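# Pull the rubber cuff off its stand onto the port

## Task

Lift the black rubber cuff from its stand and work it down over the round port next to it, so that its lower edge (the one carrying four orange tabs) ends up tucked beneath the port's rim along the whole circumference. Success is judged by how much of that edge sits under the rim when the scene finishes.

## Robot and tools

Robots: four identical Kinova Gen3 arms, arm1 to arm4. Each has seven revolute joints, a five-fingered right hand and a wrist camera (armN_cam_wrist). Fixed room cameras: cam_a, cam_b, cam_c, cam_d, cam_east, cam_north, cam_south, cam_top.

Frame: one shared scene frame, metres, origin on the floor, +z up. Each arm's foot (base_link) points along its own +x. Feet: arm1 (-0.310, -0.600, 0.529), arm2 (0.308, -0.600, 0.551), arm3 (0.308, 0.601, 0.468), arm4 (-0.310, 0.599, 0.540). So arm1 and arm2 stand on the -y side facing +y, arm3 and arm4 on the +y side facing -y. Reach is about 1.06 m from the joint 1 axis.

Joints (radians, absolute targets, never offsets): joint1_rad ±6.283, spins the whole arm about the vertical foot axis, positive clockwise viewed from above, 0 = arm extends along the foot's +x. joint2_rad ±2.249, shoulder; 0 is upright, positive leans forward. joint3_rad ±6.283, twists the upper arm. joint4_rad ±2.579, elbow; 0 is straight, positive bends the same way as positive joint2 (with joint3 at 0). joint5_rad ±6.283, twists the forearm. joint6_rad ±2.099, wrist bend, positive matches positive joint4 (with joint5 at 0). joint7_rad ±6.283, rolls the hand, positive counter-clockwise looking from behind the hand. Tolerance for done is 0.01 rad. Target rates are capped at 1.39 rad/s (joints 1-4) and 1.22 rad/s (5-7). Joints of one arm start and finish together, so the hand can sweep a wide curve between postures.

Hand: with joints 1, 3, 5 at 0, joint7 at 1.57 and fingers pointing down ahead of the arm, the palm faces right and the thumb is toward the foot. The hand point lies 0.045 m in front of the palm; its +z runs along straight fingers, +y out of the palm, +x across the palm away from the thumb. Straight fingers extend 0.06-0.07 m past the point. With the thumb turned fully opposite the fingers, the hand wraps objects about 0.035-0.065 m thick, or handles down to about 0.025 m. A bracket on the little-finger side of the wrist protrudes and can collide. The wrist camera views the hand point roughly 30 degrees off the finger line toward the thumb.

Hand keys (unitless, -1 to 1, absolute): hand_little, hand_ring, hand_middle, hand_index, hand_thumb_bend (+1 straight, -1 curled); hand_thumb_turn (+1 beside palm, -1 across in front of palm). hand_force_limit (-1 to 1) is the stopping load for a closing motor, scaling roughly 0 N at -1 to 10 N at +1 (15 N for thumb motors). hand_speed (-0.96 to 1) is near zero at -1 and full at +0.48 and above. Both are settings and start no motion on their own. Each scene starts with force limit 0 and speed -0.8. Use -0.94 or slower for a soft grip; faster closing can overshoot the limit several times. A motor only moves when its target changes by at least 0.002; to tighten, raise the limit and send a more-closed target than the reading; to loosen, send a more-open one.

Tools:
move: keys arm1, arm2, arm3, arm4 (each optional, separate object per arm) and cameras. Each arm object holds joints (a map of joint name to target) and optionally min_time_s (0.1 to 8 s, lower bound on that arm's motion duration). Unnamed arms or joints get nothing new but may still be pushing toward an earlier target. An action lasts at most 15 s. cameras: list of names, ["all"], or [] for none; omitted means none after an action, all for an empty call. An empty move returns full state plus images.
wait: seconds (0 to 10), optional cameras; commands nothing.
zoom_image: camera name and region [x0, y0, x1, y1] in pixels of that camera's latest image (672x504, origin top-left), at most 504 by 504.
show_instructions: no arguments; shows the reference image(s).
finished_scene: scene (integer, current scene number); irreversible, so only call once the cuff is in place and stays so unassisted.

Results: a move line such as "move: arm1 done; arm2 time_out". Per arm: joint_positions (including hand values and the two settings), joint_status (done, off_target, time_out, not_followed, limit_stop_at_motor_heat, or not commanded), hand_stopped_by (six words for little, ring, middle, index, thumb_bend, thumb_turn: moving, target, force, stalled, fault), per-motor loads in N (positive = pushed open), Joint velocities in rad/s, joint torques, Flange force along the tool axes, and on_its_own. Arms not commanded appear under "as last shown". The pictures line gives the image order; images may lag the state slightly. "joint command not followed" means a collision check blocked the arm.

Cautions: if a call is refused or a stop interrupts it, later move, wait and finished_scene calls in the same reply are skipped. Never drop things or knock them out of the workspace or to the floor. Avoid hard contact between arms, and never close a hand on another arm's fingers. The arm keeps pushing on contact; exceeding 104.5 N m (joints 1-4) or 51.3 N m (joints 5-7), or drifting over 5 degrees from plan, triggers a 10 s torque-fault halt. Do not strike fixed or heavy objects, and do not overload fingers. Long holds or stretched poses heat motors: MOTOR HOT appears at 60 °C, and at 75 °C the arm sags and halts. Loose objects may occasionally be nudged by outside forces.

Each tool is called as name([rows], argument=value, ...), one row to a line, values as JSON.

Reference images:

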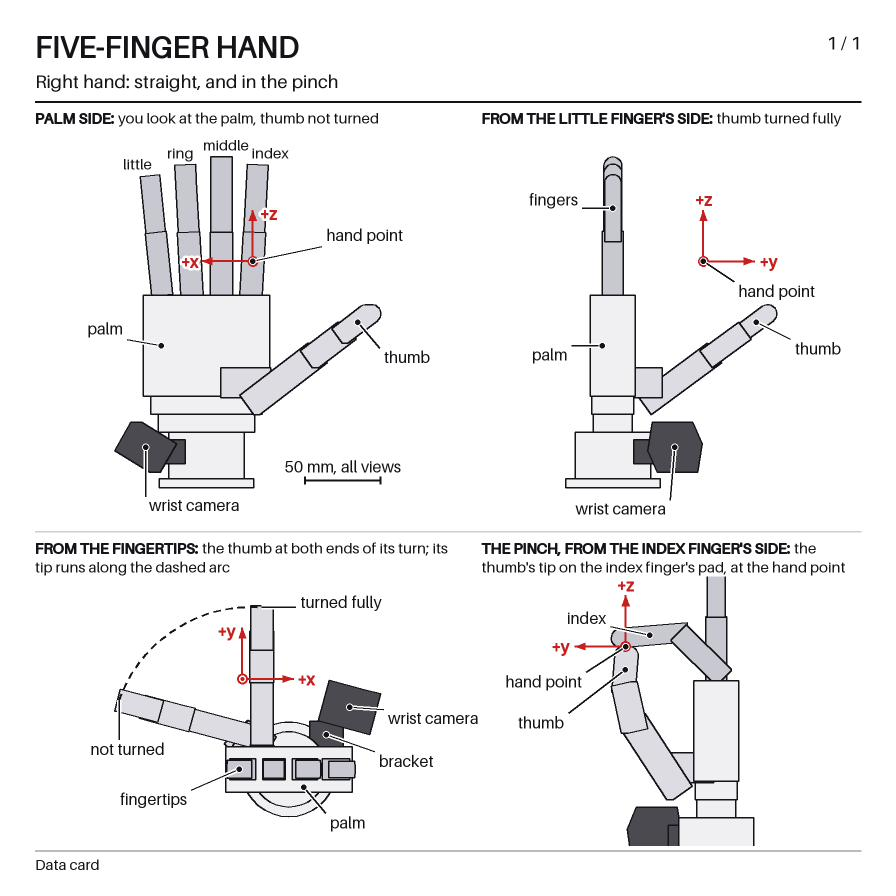

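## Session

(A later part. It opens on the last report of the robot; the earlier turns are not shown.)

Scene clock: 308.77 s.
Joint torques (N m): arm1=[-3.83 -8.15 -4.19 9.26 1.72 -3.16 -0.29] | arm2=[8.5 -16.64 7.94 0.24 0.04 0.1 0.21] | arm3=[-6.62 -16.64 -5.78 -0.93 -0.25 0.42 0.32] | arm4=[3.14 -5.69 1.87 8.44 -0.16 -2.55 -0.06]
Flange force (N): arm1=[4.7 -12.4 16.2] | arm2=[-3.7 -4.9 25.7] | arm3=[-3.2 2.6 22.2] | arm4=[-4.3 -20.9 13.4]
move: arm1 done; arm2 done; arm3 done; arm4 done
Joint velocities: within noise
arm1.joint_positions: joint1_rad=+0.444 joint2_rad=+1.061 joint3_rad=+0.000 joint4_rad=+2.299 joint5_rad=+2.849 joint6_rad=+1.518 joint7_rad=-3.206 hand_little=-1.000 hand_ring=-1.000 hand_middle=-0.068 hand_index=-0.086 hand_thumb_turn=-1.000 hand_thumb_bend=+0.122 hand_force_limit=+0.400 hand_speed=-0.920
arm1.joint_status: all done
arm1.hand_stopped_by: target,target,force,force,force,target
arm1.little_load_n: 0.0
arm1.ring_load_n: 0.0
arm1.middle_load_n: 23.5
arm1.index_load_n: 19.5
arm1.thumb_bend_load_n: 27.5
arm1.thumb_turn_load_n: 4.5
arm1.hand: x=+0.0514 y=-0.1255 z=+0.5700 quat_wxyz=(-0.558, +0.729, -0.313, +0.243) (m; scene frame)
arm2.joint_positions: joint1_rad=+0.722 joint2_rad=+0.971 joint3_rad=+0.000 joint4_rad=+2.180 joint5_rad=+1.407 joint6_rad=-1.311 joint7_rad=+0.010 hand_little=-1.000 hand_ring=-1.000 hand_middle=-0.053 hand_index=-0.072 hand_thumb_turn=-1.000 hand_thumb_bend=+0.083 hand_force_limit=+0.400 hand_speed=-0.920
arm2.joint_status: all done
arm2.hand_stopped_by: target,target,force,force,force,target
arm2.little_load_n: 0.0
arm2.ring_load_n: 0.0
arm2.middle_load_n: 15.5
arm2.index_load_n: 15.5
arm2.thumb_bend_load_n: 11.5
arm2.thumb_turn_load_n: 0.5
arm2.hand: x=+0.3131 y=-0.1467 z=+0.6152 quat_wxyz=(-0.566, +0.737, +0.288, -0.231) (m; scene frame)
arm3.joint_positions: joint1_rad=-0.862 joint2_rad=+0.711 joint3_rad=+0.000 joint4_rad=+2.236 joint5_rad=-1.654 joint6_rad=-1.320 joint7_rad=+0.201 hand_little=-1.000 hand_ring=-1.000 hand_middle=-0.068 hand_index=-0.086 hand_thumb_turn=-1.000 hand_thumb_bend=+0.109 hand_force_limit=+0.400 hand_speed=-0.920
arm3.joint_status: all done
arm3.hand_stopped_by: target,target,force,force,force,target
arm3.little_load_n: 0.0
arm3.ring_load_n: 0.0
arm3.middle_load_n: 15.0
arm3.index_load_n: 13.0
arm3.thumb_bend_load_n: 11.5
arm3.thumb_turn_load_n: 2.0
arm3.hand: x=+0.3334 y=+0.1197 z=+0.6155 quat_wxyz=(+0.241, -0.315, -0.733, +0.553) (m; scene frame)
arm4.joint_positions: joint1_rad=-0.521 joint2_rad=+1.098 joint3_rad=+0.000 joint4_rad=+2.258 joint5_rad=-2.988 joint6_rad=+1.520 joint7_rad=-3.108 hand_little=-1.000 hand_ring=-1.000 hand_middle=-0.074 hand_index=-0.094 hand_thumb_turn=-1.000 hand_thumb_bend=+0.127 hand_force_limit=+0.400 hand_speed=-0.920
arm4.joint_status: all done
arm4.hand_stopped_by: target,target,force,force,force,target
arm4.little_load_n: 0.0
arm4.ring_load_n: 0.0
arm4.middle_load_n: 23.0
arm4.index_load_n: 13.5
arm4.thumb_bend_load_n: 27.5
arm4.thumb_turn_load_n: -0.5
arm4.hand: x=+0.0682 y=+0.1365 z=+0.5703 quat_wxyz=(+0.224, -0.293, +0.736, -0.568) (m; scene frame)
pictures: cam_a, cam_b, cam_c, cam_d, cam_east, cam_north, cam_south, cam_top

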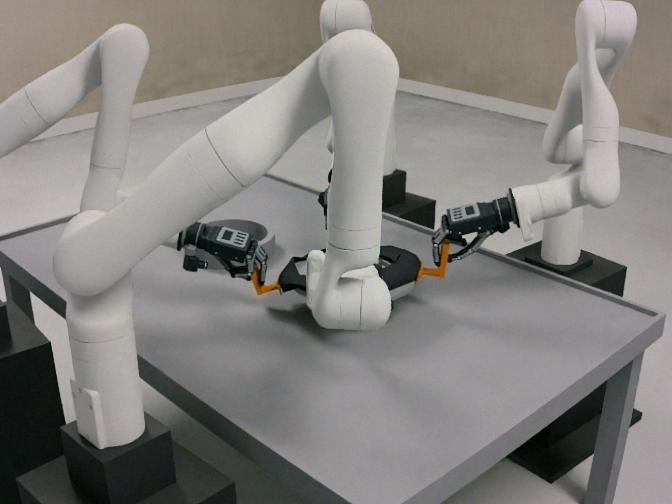

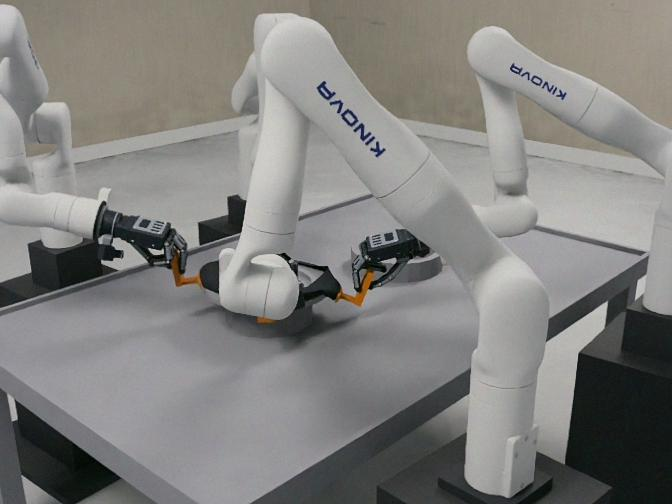

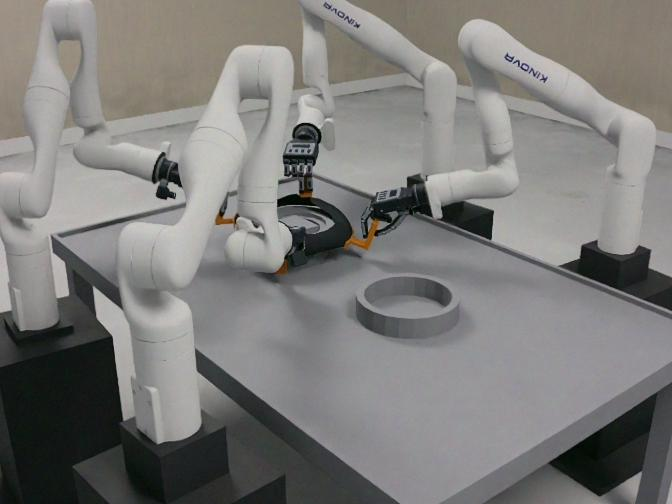

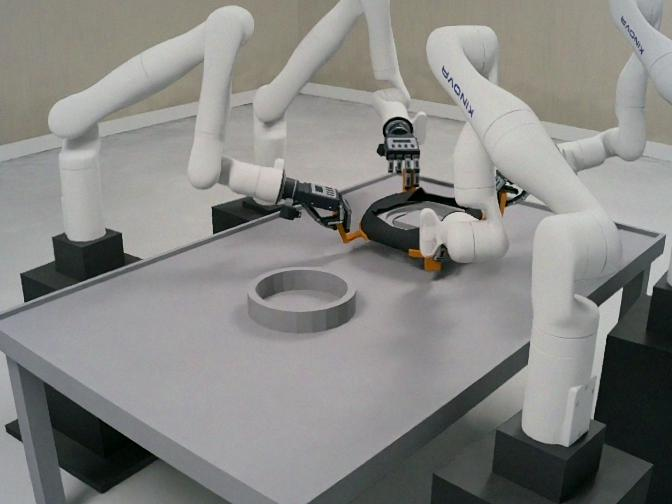

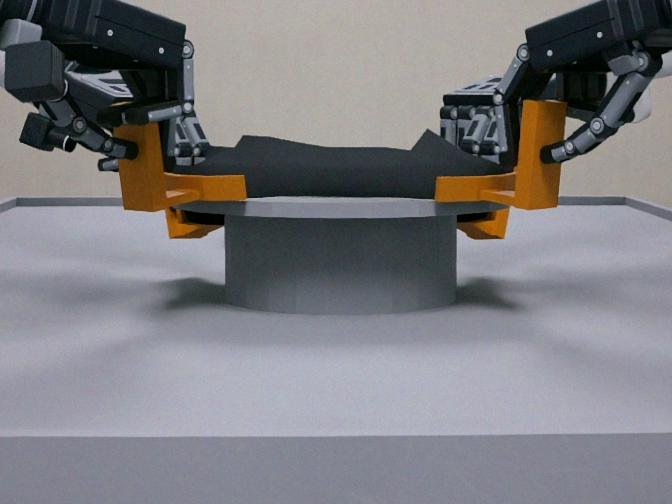

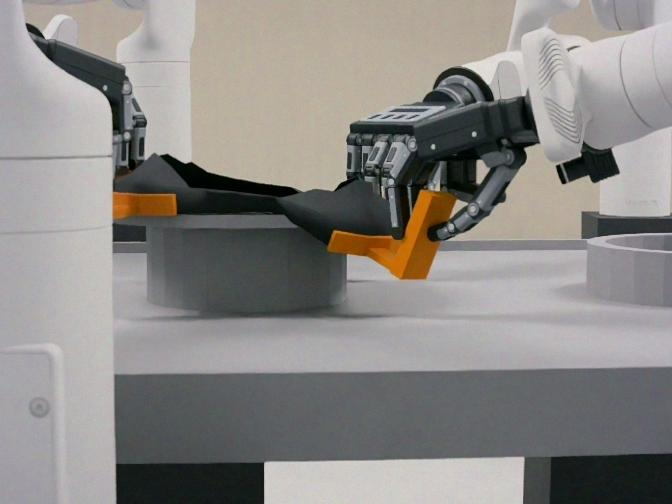

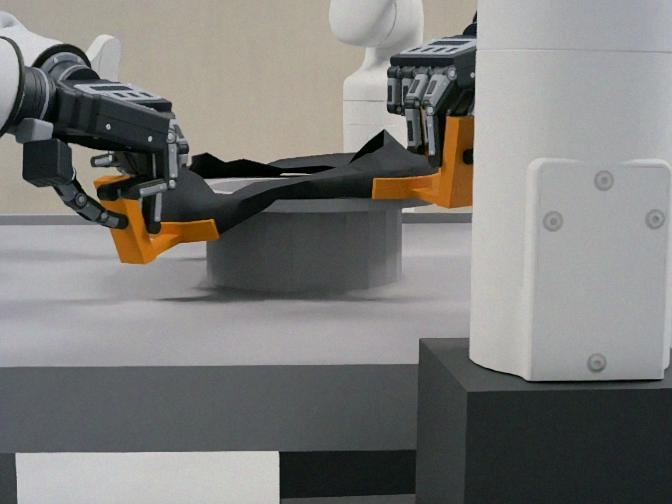

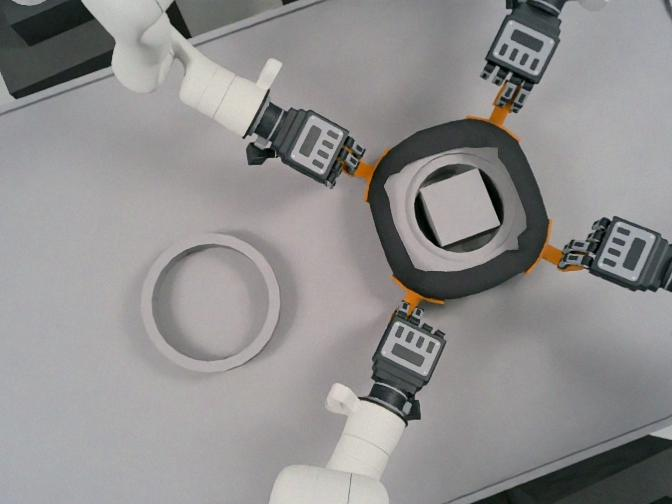

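move(arm1={"joints":{"joint1_rad":0.4817,"joint2_rad":1.0636,"joint4_rad":2.2478,"joint5_rad":2.8841,"joint6_rad":1.4731,"joint7_rad":-3.1862},"min_time_s":2.2}, arm2={"joints":{"joint1_rad":0.7441,"joint2_rad":0.9795,"joint4_rad":2.1569,"joint5_rad":1.4334,"joint6_rad":-1.3083,"joint7_rad":-0.0053},"min_time_s":2.2}, arm3={"joints":{"joint1_rad":-0.8830,"joint2_rad":0.7241,"joint4_rad":2.2145,"joint5_rad":-1.6758,"joint6_rad":-1.3250,"joint7_rad":0.2091},"min_time_s":2.2}, arm4={"joints":{"joint1_rad":-0.5512,"joint2_rad":1.1010,"joint4_rad":2.2078,"joint5_rad":-3.0171,"joint6_rad":1.4750,"joint7_rad":-3.1202},"min_time_s":2.2}, cameras=["cam_north","cam_south","cam_c","cam_d","cam_top","cam_east"])

zoom_image(camera="cam_c", region=[200, 160, 400, 300])

zoom_image(camera="cam_d", region=[320, 150, 520, 290])

Scene clock: 369.40 s.
Joint torques (N m): arm1=[-2.13 -12.14 -2.07 3.58 1.01 -0.61 -0.25] | arm2=[9.4 -17.51 8.63 -0.61 -0.44 -0.03 0.24] | arm3=[-7.94 -17.27 -6.91 -2.08 0.33 0.74 0.21] | arm4=[0.3 -10.81 -0.76 0.25 0.62 0.27 -0.4]
Flange force (N): arm1=[3.1 -8.6 5.7] | arm2=[-4.9 -4.2 26.8] | arm3=[-1.2 2.4 23.8] | arm4=[-1.3 -15.5 -4.0]
move: arm1 done; arm2 done; arm3 done; arm4 done
Joint velocities: within noise
arm1.joint_positions: joint1_rad=+0.482 joint2_rad=+1.064 joint3_rad=+0.000 joint4_rad=+2.248 joint5_rad=+2.884 joint6_rad=+1.473 joint7_rad=-3.186 hand_little=-1.000 hand_ring=-1.000 hand_middle=-0.068 hand_index=-0.086 hand_thumb_turn=-1.000 hand_thumb_bend=+0.122 hand_force_limit=+0.400 hand_speed=-0.920
arm1.joint_status: all done
arm1.hand_stopped_by: target,target,force,force,force,target
arm1.little_load_n: 0.0
arm1.ring_load_n: 0.0
arm1.middle_load_n: 20.0
arm1.index_load_n: 17.5
arm1.thumb_bend_load_n: 27.0
arm1.thumb_turn_load_n: 4.5
arm1.hand: x=+0.0687 y=-0.1186 z=+0.5660 quat_wxyz=(-0.558, +0.729, -0.313, +0.243) (m; scene frame)
arm2.joint_positions: joint1_rad=+0.744 joint2_rad=+0.979 joint3_rad=+0.000 joint4_rad=+2.157 joint5_rad=+1.433 joint6_rad=-1.308 joint7_rad=-0.005 hand_little=-1.000 hand_ring=-1.000 hand_middle=-0.053 hand_index=-0.072 hand_thumb_turn=-1.000 hand_thumb_bend=+0.083 hand_force_limit=+0.400 hand_speed=-0.920
arm2.joint_status: all done
arm2.hand_stopped_by: target,target,force,force,force,target
arm2.little_load_n: 0.0
arm2.ring_load_n: 0.0
arm2.middle_load_n: 17.0
arm2.index_load_n: 15.0
arm2.thumb_bend_load_n: 11.0
arm2.thumb_turn_load_n: 0.0
arm2.hand: x=+0.3231 y=-0.1467 z=+0.6120 quat_wxyz=(-0.566, +0.737, +0.288, -0.231) (m; scene frame)
arm3.joint_positions: joint1_rad=-0.883 joint2_rad=+0.724 joint3_rad=+0.000 joint4_rad=+2.214 joint5_rad=-1.676 joint6_rad=-1.325 joint7_rad=+0.209 hand_little=-1.000 hand_ring=-1.000 hand_middle=-0.068 hand_index=-0.086 hand_thumb_turn=-1.000 hand_thumb_bend=+0.109 hand_force_limit=+0.400 hand_speed=-0.920
arm3.joint_status: all done
arm3.hand_stopped_by: target,target,force,force,force,target
arm3.little_load_n: 0.0
arm3.ring_load_n: 0.0
arm3.middle_load_n: 15.0
arm3.index_load_n: 13.5
arm3.thumb_bend_load_n: 12.0
arm3.thumb_turn_load_n: 2.5
arm3.hand: x=+0.3434 y=+0.1197 z=+0.6126 quat_wxyz=(+0.241, -0.314, -0.733, +0.553) (m; scene frame)
arm4.joint_positions: joint1_rad=-0.551 joint2_rad=+1.101 joint3_rad=+0.000 joint4_rad=+2.208 joint5_rad=-3.017 joint6_rad=+1.475 joint7_rad=-3.120 hand_little=-1.000 hand_ring=-1.000 hand_middle=-0.074 hand_index=-0.094 hand_thumb_turn=-1.000 hand_thumb_bend=+0.128 hand_force_limit=+0.400 hand_speed=-0.920
arm4.joint_status: all done
arm4.hand_stopped_by: target,target,force,force,force,target
arm4.little_load_n: 0.0
arm4.ring_load_n: 0.0
arm4.middle_load_n: 21.5
arm4.index_load_n: 10.5
arm4.thumb_bend_load_n: 29.0
arm4.thumb_turn_load_n: -3.0
arm4.hand: x=+0.0851 y=+0.1292 z=+0.5663 quat_wxyz=(+0.224, -0.294, +0.736, -0.568) (m; scene frame)
pictures: cam_c, cam_d, cam_east, cam_north, cam_south, cam_top

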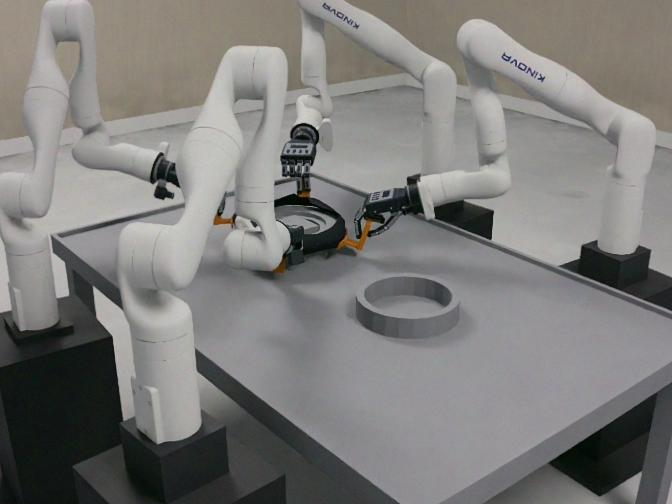

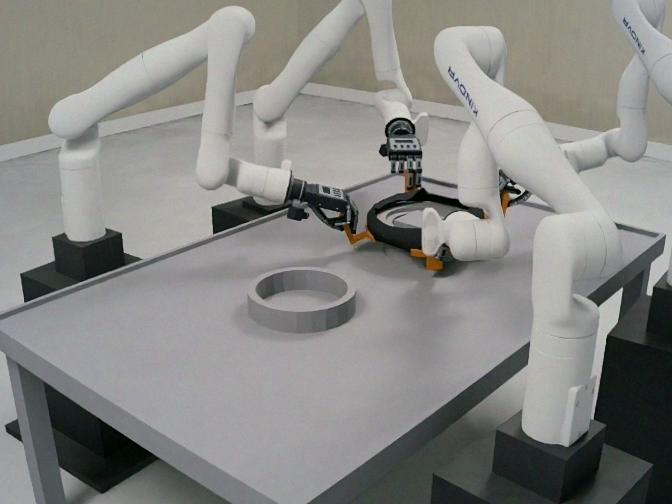

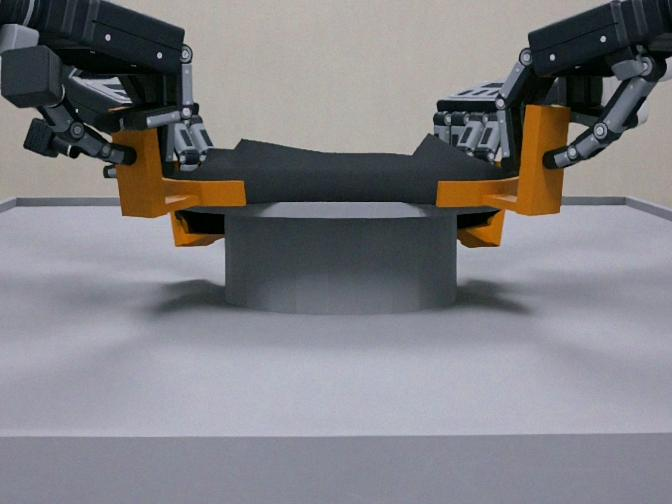

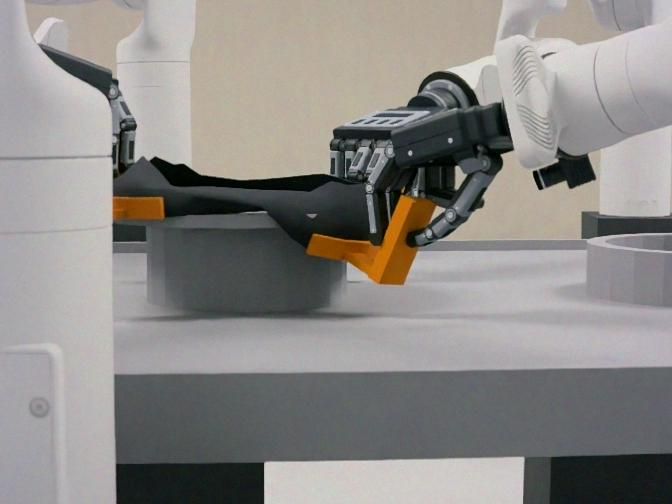

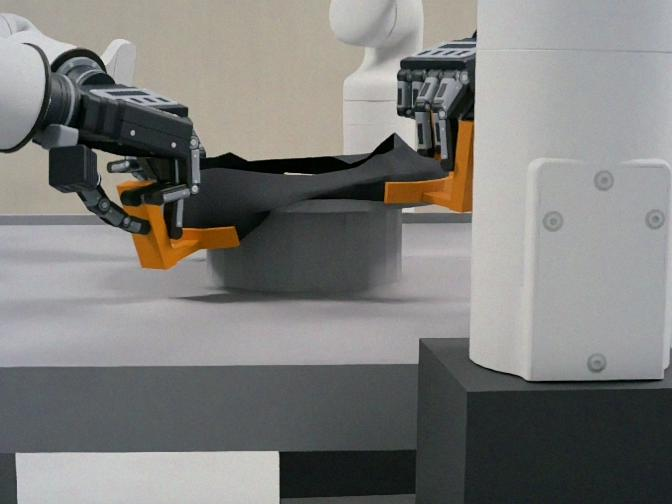

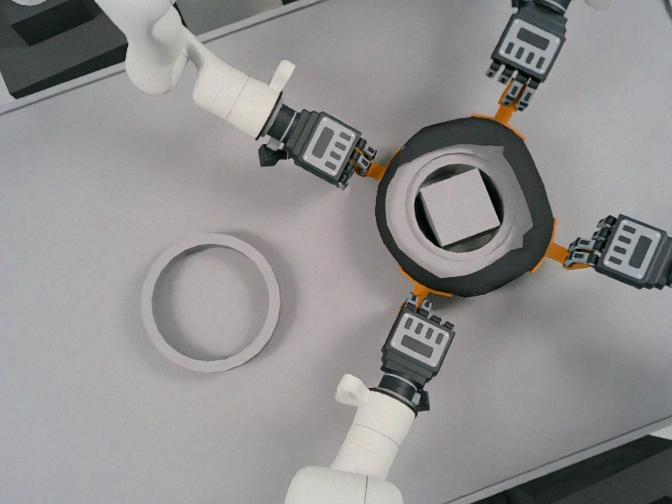

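Scaled by 2.520 from the camera's 672x504 image, which has a finer 960x720 frame.

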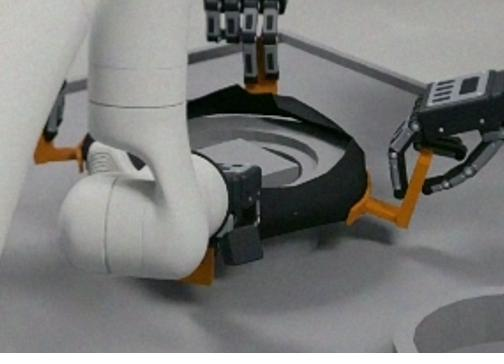

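Scaled by 2.520 from the camera's 672x504 image, which has a finer 960x720 frame.

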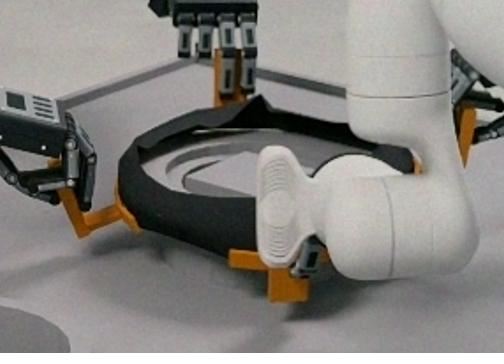

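move(arm1={"joints":{"joint1_rad":0.4834,"joint2_rad":1.0954,"joint4_rad":2.2299,"joint5_rad":2.8861,"joint6_rad":1.4866,"joint7_rad":-3.1894},"min_time_s":3}, arm2={"joints":{"joint1_rad":0.7469,"joint2_rad":1.1200,"joint4_rad":2.1103,"joint5_rad":1.4119,"joint6_rad":-1.3221,"joint7_rad":0.0907},"min_time_s":3}, arm3={"joints":{"joint1_rad":-0.8859,"joint2_rad":0.8710,"joint4_rad":2.2064,"joint5_rad":-1.6431,"joint6_rad":-1.3131,"joint7_rad":0.0663},"min_time_s":3}, arm4={"joints":{"joint1_rad":-0.5520,"joint2_rad":1.1318,"joint4_rad":2.1889,"joint5_rad":-3.0180,"joint6_rad":1.4867,"joint7_rad":-3.1189},"min_time_s":3}, cameras=["cam_north","cam_south","cam_c","cam_d","cam_top","cam_east","cam_b"])

zoom_image(camera="cam_c", region=[200, 160, 400, 300])

zoom_image(camera="cam_b", region=[160, 200, 400, 350])

Scene clock: 382.57 s.
Joint torques (N m): arm1=[-3.1 -12.91 -2.71 4.76 1.34 -0.4 -0.21] | arm2=[7.06 -14.72 8.55 2.07 0.94 1.7 0.1] | arm3=[-5.58 -15.65 -6.31 1.28 -1.13 1.75 0.5] | arm4=[2.86 -11.51 0.84 2.86 -0.15 0.46 -0.51]
Flange force (N): arm1=[4.3 -6.9 10.4] | arm2=[-0.6 -9.5 23.1] | arm3=[-4.8 -1.7 20.1] | arm4=[-4.9 -13.5 5.5]
move: arm1 done; arm2 done; arm3 done; arm4 done
Joint velocities: within noise
arm1.joint_positions: joint1_rad=+0.483 joint2_rad=+1.095 joint3_rad=+0.000 joint4_rad=+2.230 joint5_rad=+2.886 joint6_rad=+1.487 joint7_rad=-3.189 hand_little=-1.000 hand_ring=-1.000 hand_middle=-0.068 hand_index=-0.086 hand_thumb_turn=-1.000 hand_thumb_bend=+0.123 hand_force_limit=+0.400 hand_speed=-0.920
arm1.joint_status: all done
arm1.hand_stopped_by: target,target,force,force,force,target
arm1.little_load_n: 0.0
arm1.ring_load_n: 0.0
arm1.middle_load_n: 20.0
arm1.index_load_n: 17.5
arm1.thumb_bend_load_n: 18.0
arm1.thumb_turn_load_n: 1.5
arm1.hand: x=+0.0703 y=-0.1173 z=+0.5549 quat_wxyz=(-0.558, +0.729, -0.313, +0.243) (m; scene frame)
arm2.joint_positions: joint1_rad=+0.747 joint2_rad=+1.120 joint3_rad=+0.000 joint4_rad=+2.110 joint5_rad=+1.412 joint6_rad=-1.322 joint7_rad=+0.091 hand_little=-1.000 hand_ring=-1.000 hand_middle=-0.048 hand_index=-0.071 hand_thumb_turn=-1.000 hand_thumb_bend=+0.087 hand_force_limit=+0.400 hand_speed=-0.920
arm2.joint_status: all done
arm2.hand_stopped_by: target,target,force,force,force,target
arm2.little_load_n: 0.0
arm2.ring_load_n: 0.0
arm2.middle_load_n: 16.5
arm2.index_load_n: 18.0
arm2.thumb_bend_load_n: 18.0
arm2.thumb_turn_load_n: 2.0
arm2.hand: x=+0.3230 y=-0.1477 z=+0.5620 quat_wxyz=(-0.566, +0.737, +0.288, -0.231) (m; scene frame)
arm3.joint_positions: joint1_rad=-0.886 joint2_rad=+0.871 joint3_rad=+0.000 joint4_rad=+2.206 joint5_rad=-1.643 joint6_rad=-1.313 joint7_rad=+0.066 hand_little=-1.000 hand_ring=-1.000 hand_middle=-0.067 hand_index=-0.086 hand_thumb_turn=-1.000 hand_thumb_bend=+0.114 hand_force_limit=+0.400 hand_speed=-0.920
arm3.joint_status: all done
arm3.hand_stopped_by: target,target,force,force,force,target
arm3.little_load_n: 0.0
arm3.ring_load_n: -0.5
arm3.middle_load_n: 19.5
arm3.index_load_n: 13.0
arm3.thumb_bend_load_n: 16.0
arm3.thumb_turn_load_n: 1.0
arm3.hand: x=+0.3443 y=+0.1211 z=+0.5626 quat_wxyz=(+0.241, -0.315, -0.733, +0.553) (m; scene frame)
arm4.joint_positions: joint1_rad=-0.552 joint2_rad=+1.132 joint3_rad=+0.000 joint4_rad=+2.189 joint5_rad=-3.018 joint6_rad=+1.487 joint7_rad=-3.119 hand_little=-1.000 hand_ring=-1.000 hand_middle=-0.074 hand_index=-0.093 hand_thumb_turn=-1.000 hand_thumb_bend=+0.128 hand_force_limit=+0.400 hand_speed=-0.920
arm4.joint_status: all done
arm4.hand_stopped_by: target,target,force,force,force,target
arm4.little_load_n: 0.0
arm4.ring_load_n: 0.0
arm4.middle_load_n: 21.0
arm4.index_load_n: 15.5
arm4.thumb_bend_load_n: 14.5
arm4.thumb_turn_load_n: -2.0
arm4.hand: x=+0.0864 y=+0.1277 z=+0.5553 quat_wxyz=(+0.224, -0.293, +0.736, -0.568) (m; scene frame)
pictures: cam_b, cam_c, cam_d, cam_east, cam_north, cam_south, cam_top

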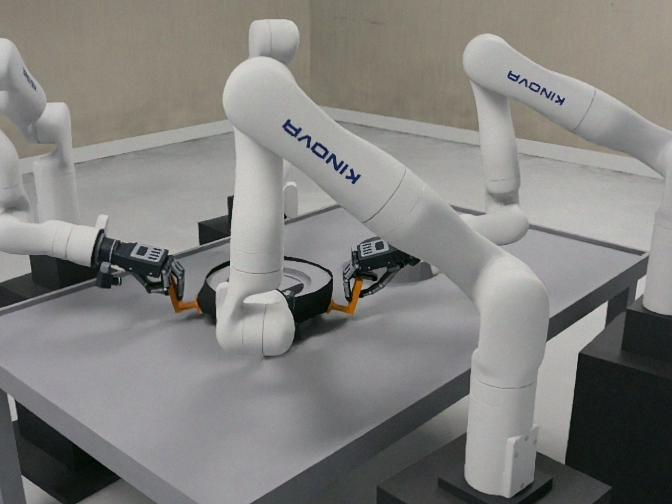

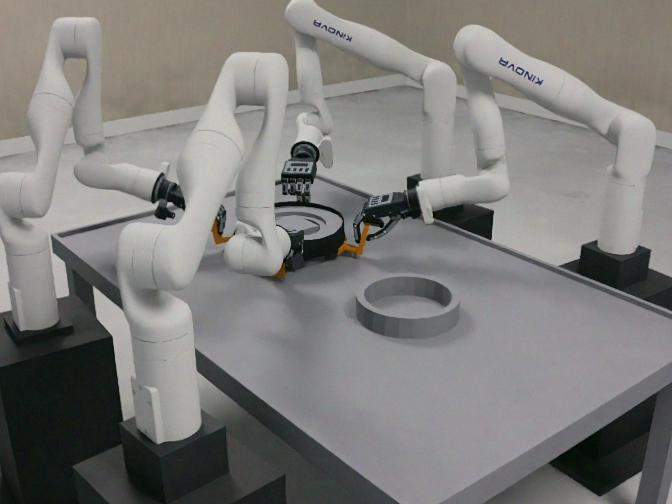

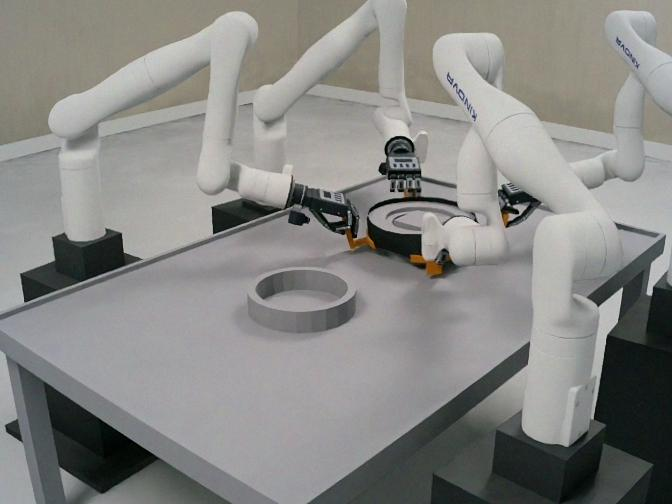

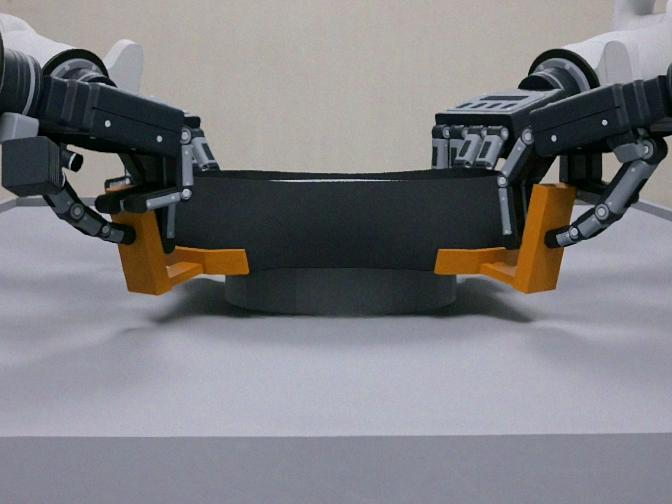

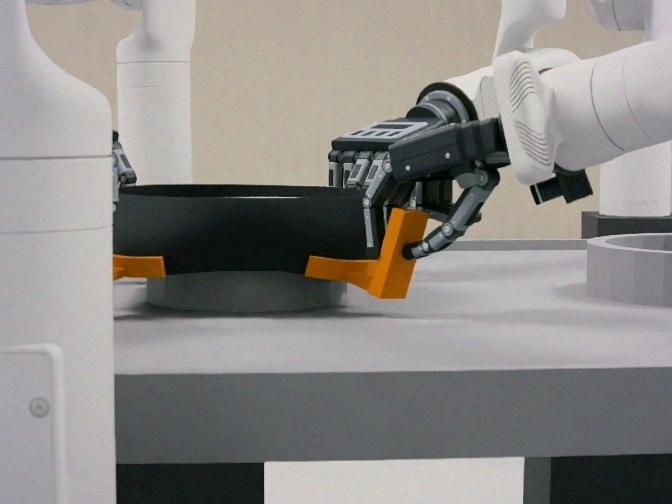

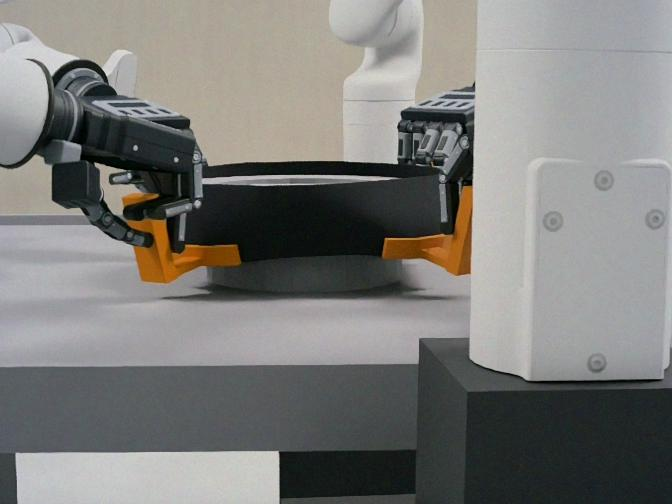

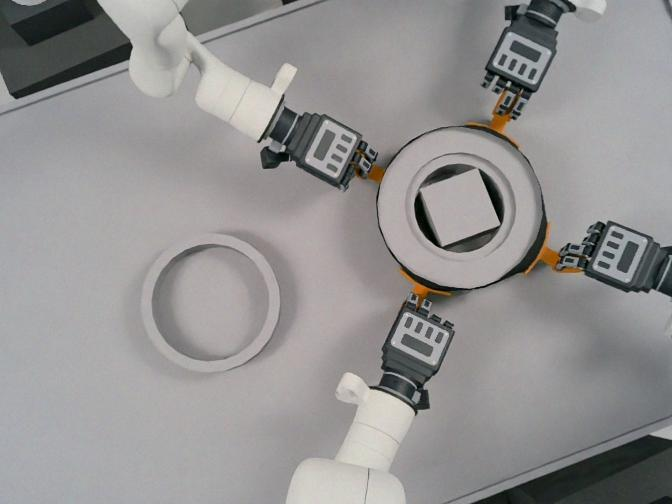

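Scaled by 2.520 from the camera's 672x504 image, which has a finer 960x720 frame.

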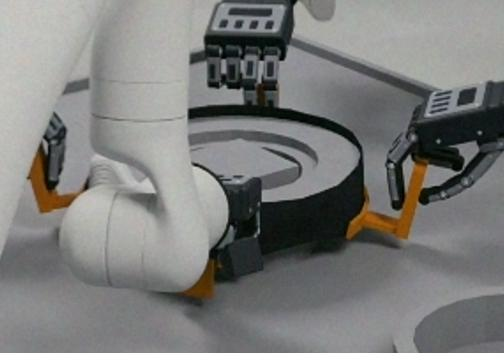

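Scaled by 2.100 from the camera's 672x504 image, which has a finer 960x720 frame.

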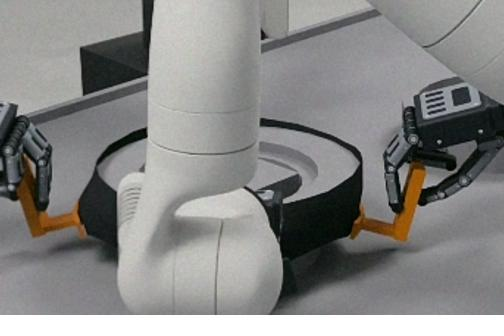

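move(arm1={"joints":{"joint1_rad":0.4884,"joint2_rad":1.1070,"joint4_rad":2.1880,"joint5_rad":2.8902,"joint6_rad":1.4575,"joint7_rad":-3.1810},"min_time_s":3}, arm2={"joints":{"joint1_rad":0.6694,"joint2_rad":1.1552,"joint4_rad":2.0905,"joint5_rad":1.3313,"joint6_rad":-1.3324,"joint7_rad":0.1048},"min_time_s":3}, arm3={"joints":{"joint1_rad":-0.8056,"joint2_rad":0.9093,"joint4_rad":2.1996,"joint5_rad":-1.5546,"joint6_rad":-1.3084,"joint7_rad":0.0339},"min_time_s":3}, arm4={"joints":{"joint1_rad":-0.5521,"joint2_rad":1.1433,"joint4_rad":2.1463,"joint5_rad":-3.0178,"joint6_rad":1.4559,"joint7_rad":-3.1227},"min_time_s":3}, cameras=["cam_north","cam_south","cam_c","cam_top","cam_east","cam_b"])

Scene clock: 426.90 s.
Joint torques (N m): arm1=[-1.38 -18.07 -0.73 0.05 0.44 2.51 -0.3] | arm2=[2.47 -17.67 1.1 0.5 0.54 -2.35 0.06] | arm3=[-0.55 -18 1.05 0.88 -0.58 -2.22 0.26] | arm4=[1.19 -16.39 -0.66 -1.41 0.47 3.02 -0.68]
Flange force (N): arm1=[2.5 -1.1 4.9] | arm2=[-2.1 -1.3 8.9] | arm3=[-2.5 7.6 6.1] | arm4=[-2.7 -7.8 0.6]
move: arm1 done; arm2 done; arm3 done; arm4 done
Joint velocities: within noise
arm1.joint_positions: joint1_rad=+0.488 joint2_rad=+1.107 joint3_rad=+0.000 joint4_rad=+2.188 joint5_rad=+2.890 joint6_rad=+1.458 joint7_rad=-3.181 hand_little=-1.000 hand_ring=-1.000 hand_middle=-0.068 hand_index=-0.086 hand_thumb_turn=-1.000 hand_thumb_bend=+0.115 hand_force_limit=+0.400 hand_speed=-0.920
arm1.joint_status: all done
arm1.hand_stopped_by: target,target,force,force,force,target
arm1.little_load_n: 0.0
arm1.ring_load_n: 0.0
arm1.middle_load_n: 14.0
arm1.index_load_n: 15.0
arm1.thumb_bend_load_n: -1.5
arm1.thumb_turn_load_n: -1.5
arm1.hand: x=+0.0777 y=-0.1083 z=+0.5490 quat_wxyz=(-0.558, +0.729, -0.313, +0.243) (m; scene frame)
arm2.joint_positions: joint1_rad=+0.669 joint2_rad=+1.155 joint3_rad=+0.000 joint4_rad=+2.091 joint5_rad=+1.331 joint6_rad=-1.332 joint7_rad=+0.105 hand_little=-1.000 hand_ring=-1.000 hand_middle=-0.050 hand_index=-0.071 hand_thumb_turn=-1.000 hand_thumb_bend=+0.080 hand_force_limit=+0.400 hand_speed=-0.920
arm2.joint_status: all done
arm2.hand_stopped_by: target,target,force,force,force,target
arm2.little_load_n: 0.0
arm2.ring_load_n: 0.0
arm2.middle_load_n: 8.5
arm2.index_load_n: 14.5
arm2.thumb_bend_load_n: -1.5
arm2.thumb_turn_load_n: 0.0
arm2.hand: x=+0.3030 y=-0.1289 z=+0.5492 quat_wxyz=(-0.566, +0.737, +0.288, -0.231) (m; scene frame)
arm3.joint_positions: joint1_rad=-0.806 joint2_rad=+0.909 joint3_rad=+0.000 joint4_rad=+2.200 joint5_rad=-1.555 joint6_rad=-1.308 joint7_rad=+0.034 hand_little=-1.000 hand_ring=-1.000 hand_middle=-0.067 hand_index=-0.086 hand_thumb_turn=-1.000 hand_thumb_bend=+0.106 hand_force_limit=+0.400 hand_speed=-0.920
arm3.joint_status: all done
arm3.hand_stopped_by: target,target,force,force,force,target
arm3.little_load_n: 0.0
arm3.ring_load_n: 0.0
arm3.middle_load_n: 11.5
arm3.index_load_n: 13.0
arm3.thumb_bend_load_n: 0.0
arm3.thumb_turn_load_n: -1.0
arm3.hand: x=+0.3235 y=+0.1034 z=+0.5493 quat_wxyz=(+0.241, -0.315, -0.733, +0.553) (m; scene frame)
arm4.joint_positions: joint1_rad=-0.552 joint2_rad=+1.143 joint3_rad=+0.000 joint4_rad=+2.146 joint5_rad=-3.018 joint6_rad=+1.456 joint7_rad=-3.123 hand_little=-1.000 hand_ring=-1.000 hand_middle=-0.074 hand_index=-0.093 hand_thumb_turn=-1.000 hand_thumb_bend=+0.121 hand_force_limit=+0.400 hand_speed=-0.920
arm4.joint_status: all done
arm4.hand_stopped_by: target,target,force,force,force,target
arm4.little_load_n: 0.0
arm4.ring_load_n: 0.0
arm4.middle_load_n: 15.0
arm4.index_load_n: 15.0
arm4.thumb_bend_load_n: 0.5
arm4.thumb_turn_load_n: -2.5
arm4.hand: x=+0.0933 y=+0.1182 z=+0.5494 quat_wxyz=(+0.224, -0.294, +0.736, -0.568) (m; scene frame)
pictures: cam_b, cam_c, cam_east, cam_north, cam_south, cam_top

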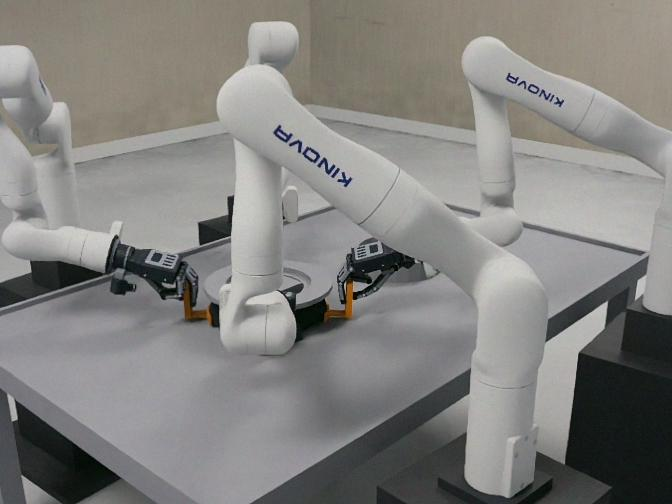

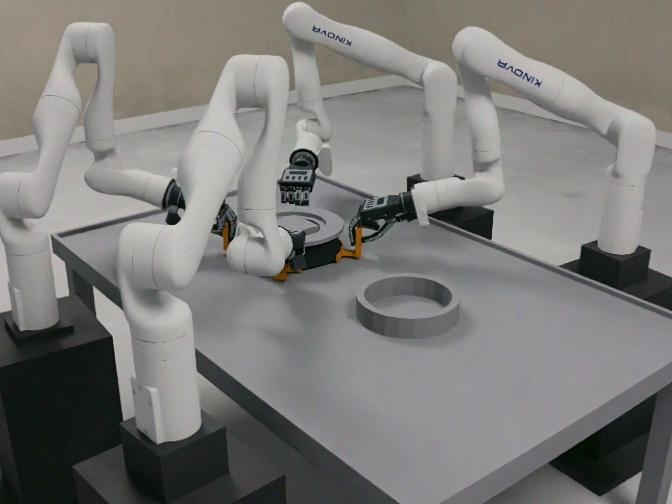

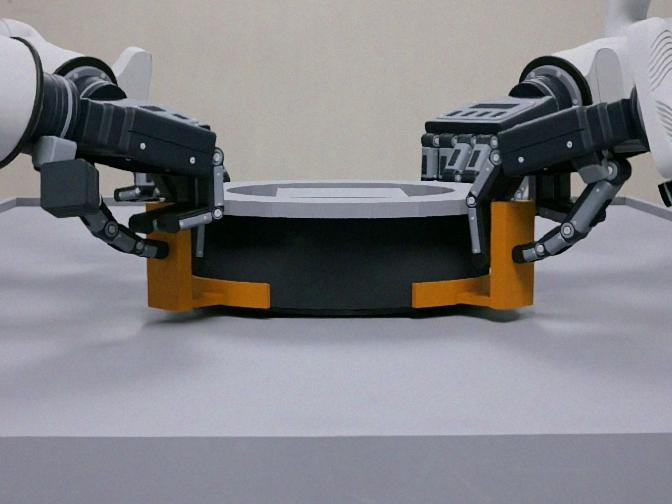

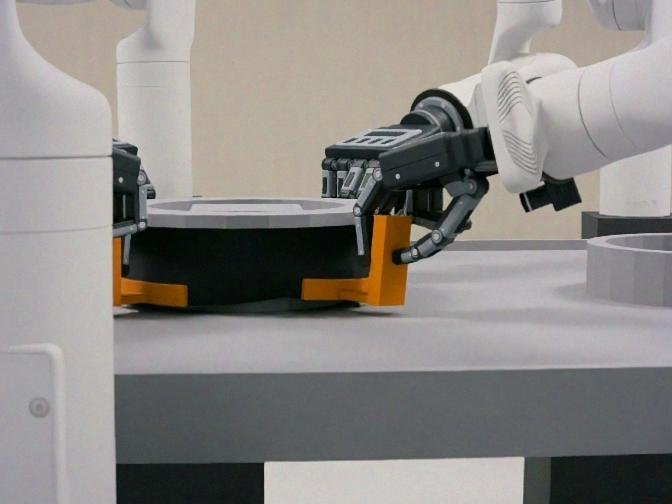

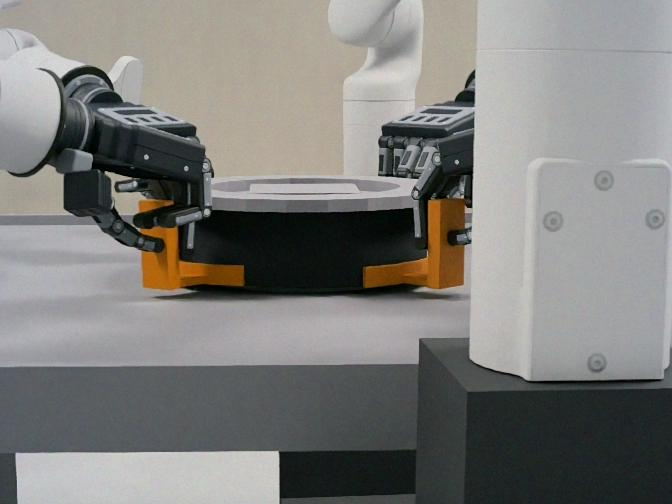

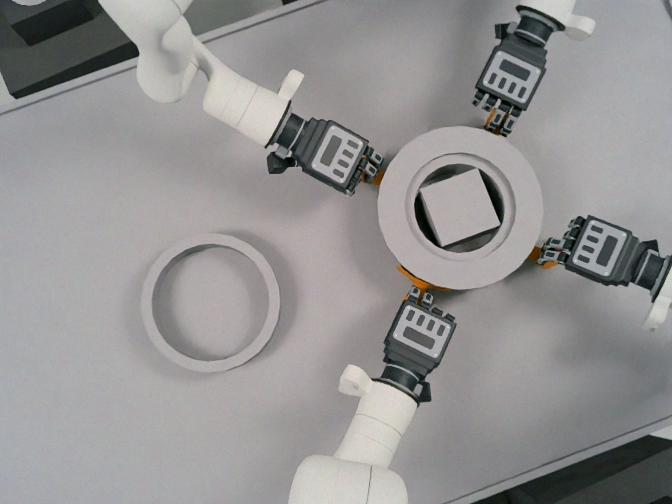

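move(arm1={"joints":{"hand_speed":-0.85,"hand_thumb_bend":0.6,"hand_index":0.0,"hand_middle":0.02}}, arm2={"joints":{"hand_speed":-0.85,"hand_thumb_bend":0.6,"hand_index":0.0,"hand_middle":0.02}}, arm3={"joints":{"hand_speed":-0.85,"hand_thumb_bend":0.6,"hand_index":0.0,"hand_middle":0.02}}, arm4={"joints":{"hand_speed":-0.85,"hand_thumb_bend":0.6,"hand_index":0.0,"hand_middle":0.02}}, cameras=["cam_north","cam_south","cam_east"])

Scene clock: 442.17 s.
Joint torques (N m): arm1=[-0.7 -17.78 -0.11 -0.72 0.04 2.41 -0.2] | arm2=[1.58 -17.33 0.29 0.02 0.42 -2.43 0.07] | arm3=[0 -17.76 1.51 0.44 -0.36 -2.21 0.18] | arm4=[1.29 -16.38 -0.49 -2.27 0.37 2.99 -0.63]
Flange force (N): arm1=[2.1 -1.8 1.7] | arm2=[-2.6 -2.0 5.6] | arm3=[-1.5 7.0 3.5] | arm4=[-3.3 -8.1 -2.2]
move: arm1 done; arm2 done; arm3 done; arm4 done
Joint velocities: within noise
arm1.joint_positions: joint1_rad=+0.488 joint2_rad=+1.107 joint3_rad=+0.000 joint4_rad=+2.188 joint5_rad=+2.890 joint6_rad=+1.458 joint7_rad=-3.181 hand_little=-1.000 hand_ring=-1.000 hand_middle=+0.020 hand_index=+0.000 hand_thumb_turn=-1.000 hand_thumb_bend=+0.600 hand_force_limit=+0.400 hand_speed=-0.850
arm1.joint_status: all done
arm1.hand_stopped_by: target,target,target,target,target,target
arm1.little_load_n: 0.0
arm1.ring_load_n: 0.0
arm1.middle_load_n: 0.0
arm1.index_load_n: 0.0
arm1.thumb_bend_load_n: 0.0
arm1.thumb_turn_load_n: 0.0
arm1.hand: x=+0.0777 y=-0.1083 z=+0.5490 quat_wxyz=(-0.558, +0.729, -0.313, +0.243) (m; scene frame)
arm2.joint_positions: joint1_rad=+0.669 joint2_rad=+1.155 joint3_rad=+0.000 joint4_rad=+2.091 joint5_rad=+1.331 joint6_rad=-1.332 joint7_rad=+0.105 hand_little=-1.000 hand_ring=-1.000 hand_middle=+0.020 hand_index=+0.000 hand_thumb_turn=-1.000 hand_thumb_bend=+0.600 hand_force_limit=+0.400 hand_speed=-0.850
arm2.joint_status: all done
arm2.hand_stopped_by: target,target,target,target,target,target
arm2.little_load_n: 0.0
arm2.ring_load_n: 0.0
arm2.middle_load_n: 0.0
arm2.index_load_n: 0.0
arm2.thumb_bend_load_n: 0.5
arm2.thumb_turn_load_n: 0.0
arm2.hand: x=+0.3030 y=-0.1289 z=+0.5492 quat_wxyz=(-0.566, +0.737, +0.288, -0.231) (m; scene frame)
arm3.joint_positions: joint1_rad=-0.806 joint2_rad=+0.909 joint3_rad=+0.000 joint4_rad=+2.200 joint5_rad=-1.555 joint6_rad=-1.308 joint7_rad=+0.034 hand_little=-1.000 hand_ring=-1.000 hand_middle=+0.020 hand_index=+0.000 hand_thumb_turn=-1.000 hand_thumb_bend=+0.600 hand_force_limit=+0.400 hand_speed=-0.850
arm3.joint_status: all done
arm3.hand_stopped_by: target,target,target,target,target,target
arm3.little_load_n: 0.0
arm3.ring_load_n: 0.0
arm3.middle_load_n: 0.0
arm3.index_load_n: 0.0
arm3.thumb_bend_load_n: 0.0
arm3.thumb_turn_load_n: 0.0
arm3.hand: x=+0.3235 y=+0.1034 z=+0.5493 quat_wxyz=(+0.241, -0.315, -0.733, +0.553) (m; scene frame)
arm4.joint_positions: joint1_rad=-0.552 joint2_rad=+1.143 joint3_rad=+0.000 joint4_rad=+2.146 joint5_rad=-3.018 joint6_rad=+1.456 joint7_rad=-3.123 hand_little=-1.000 hand_ring=-1.000 hand_middle=+0.020 hand_index=+0.000 hand_thumb_turn=-1.000 hand_thumb_bend=+0.600 hand_force_limit=+0.400 hand_speed=-0.850
arm4.joint_status: all done
arm4.hand_stopped_by: target,target,target,target,target,target
arm4.little_load_n: 0.0
arm4.ring_load_n: 0.0
arm4.middle_load_n: 0.0
arm4.index_load_n: 0.0
arm4.thumb_bend_load_n: 0.5
arm4.thumb_turn_load_n: 0.0
arm4.hand: x=+0.0933 y=+0.1182 z=+0.5494 quat_wxyz=(+0.224, -0.294, +0.736, -0.568) (m; scene frame)
pictures: cam_east, cam_north, cam_south

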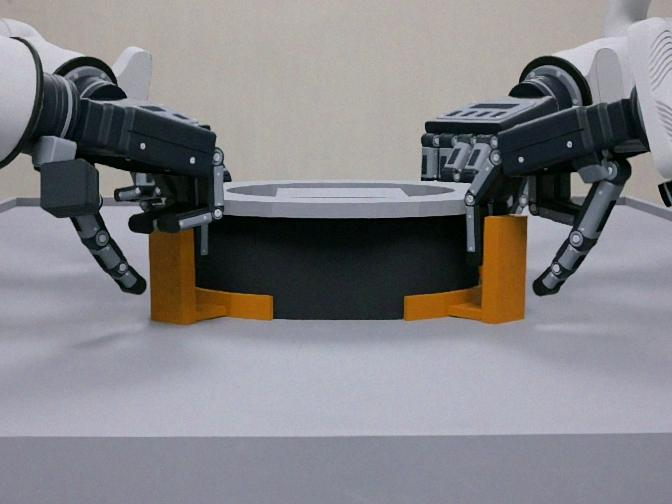

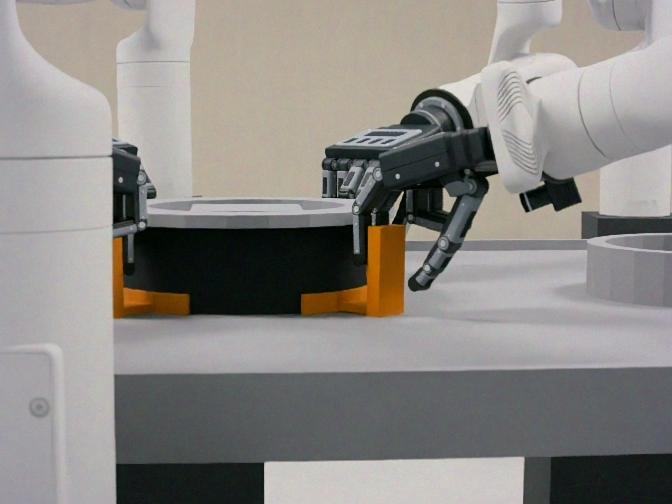

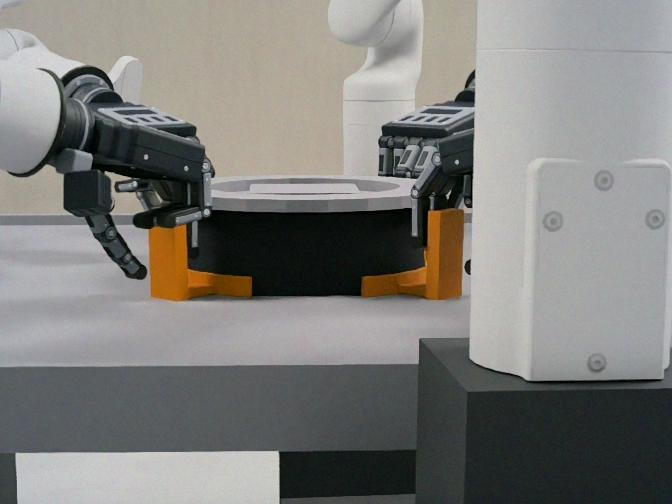

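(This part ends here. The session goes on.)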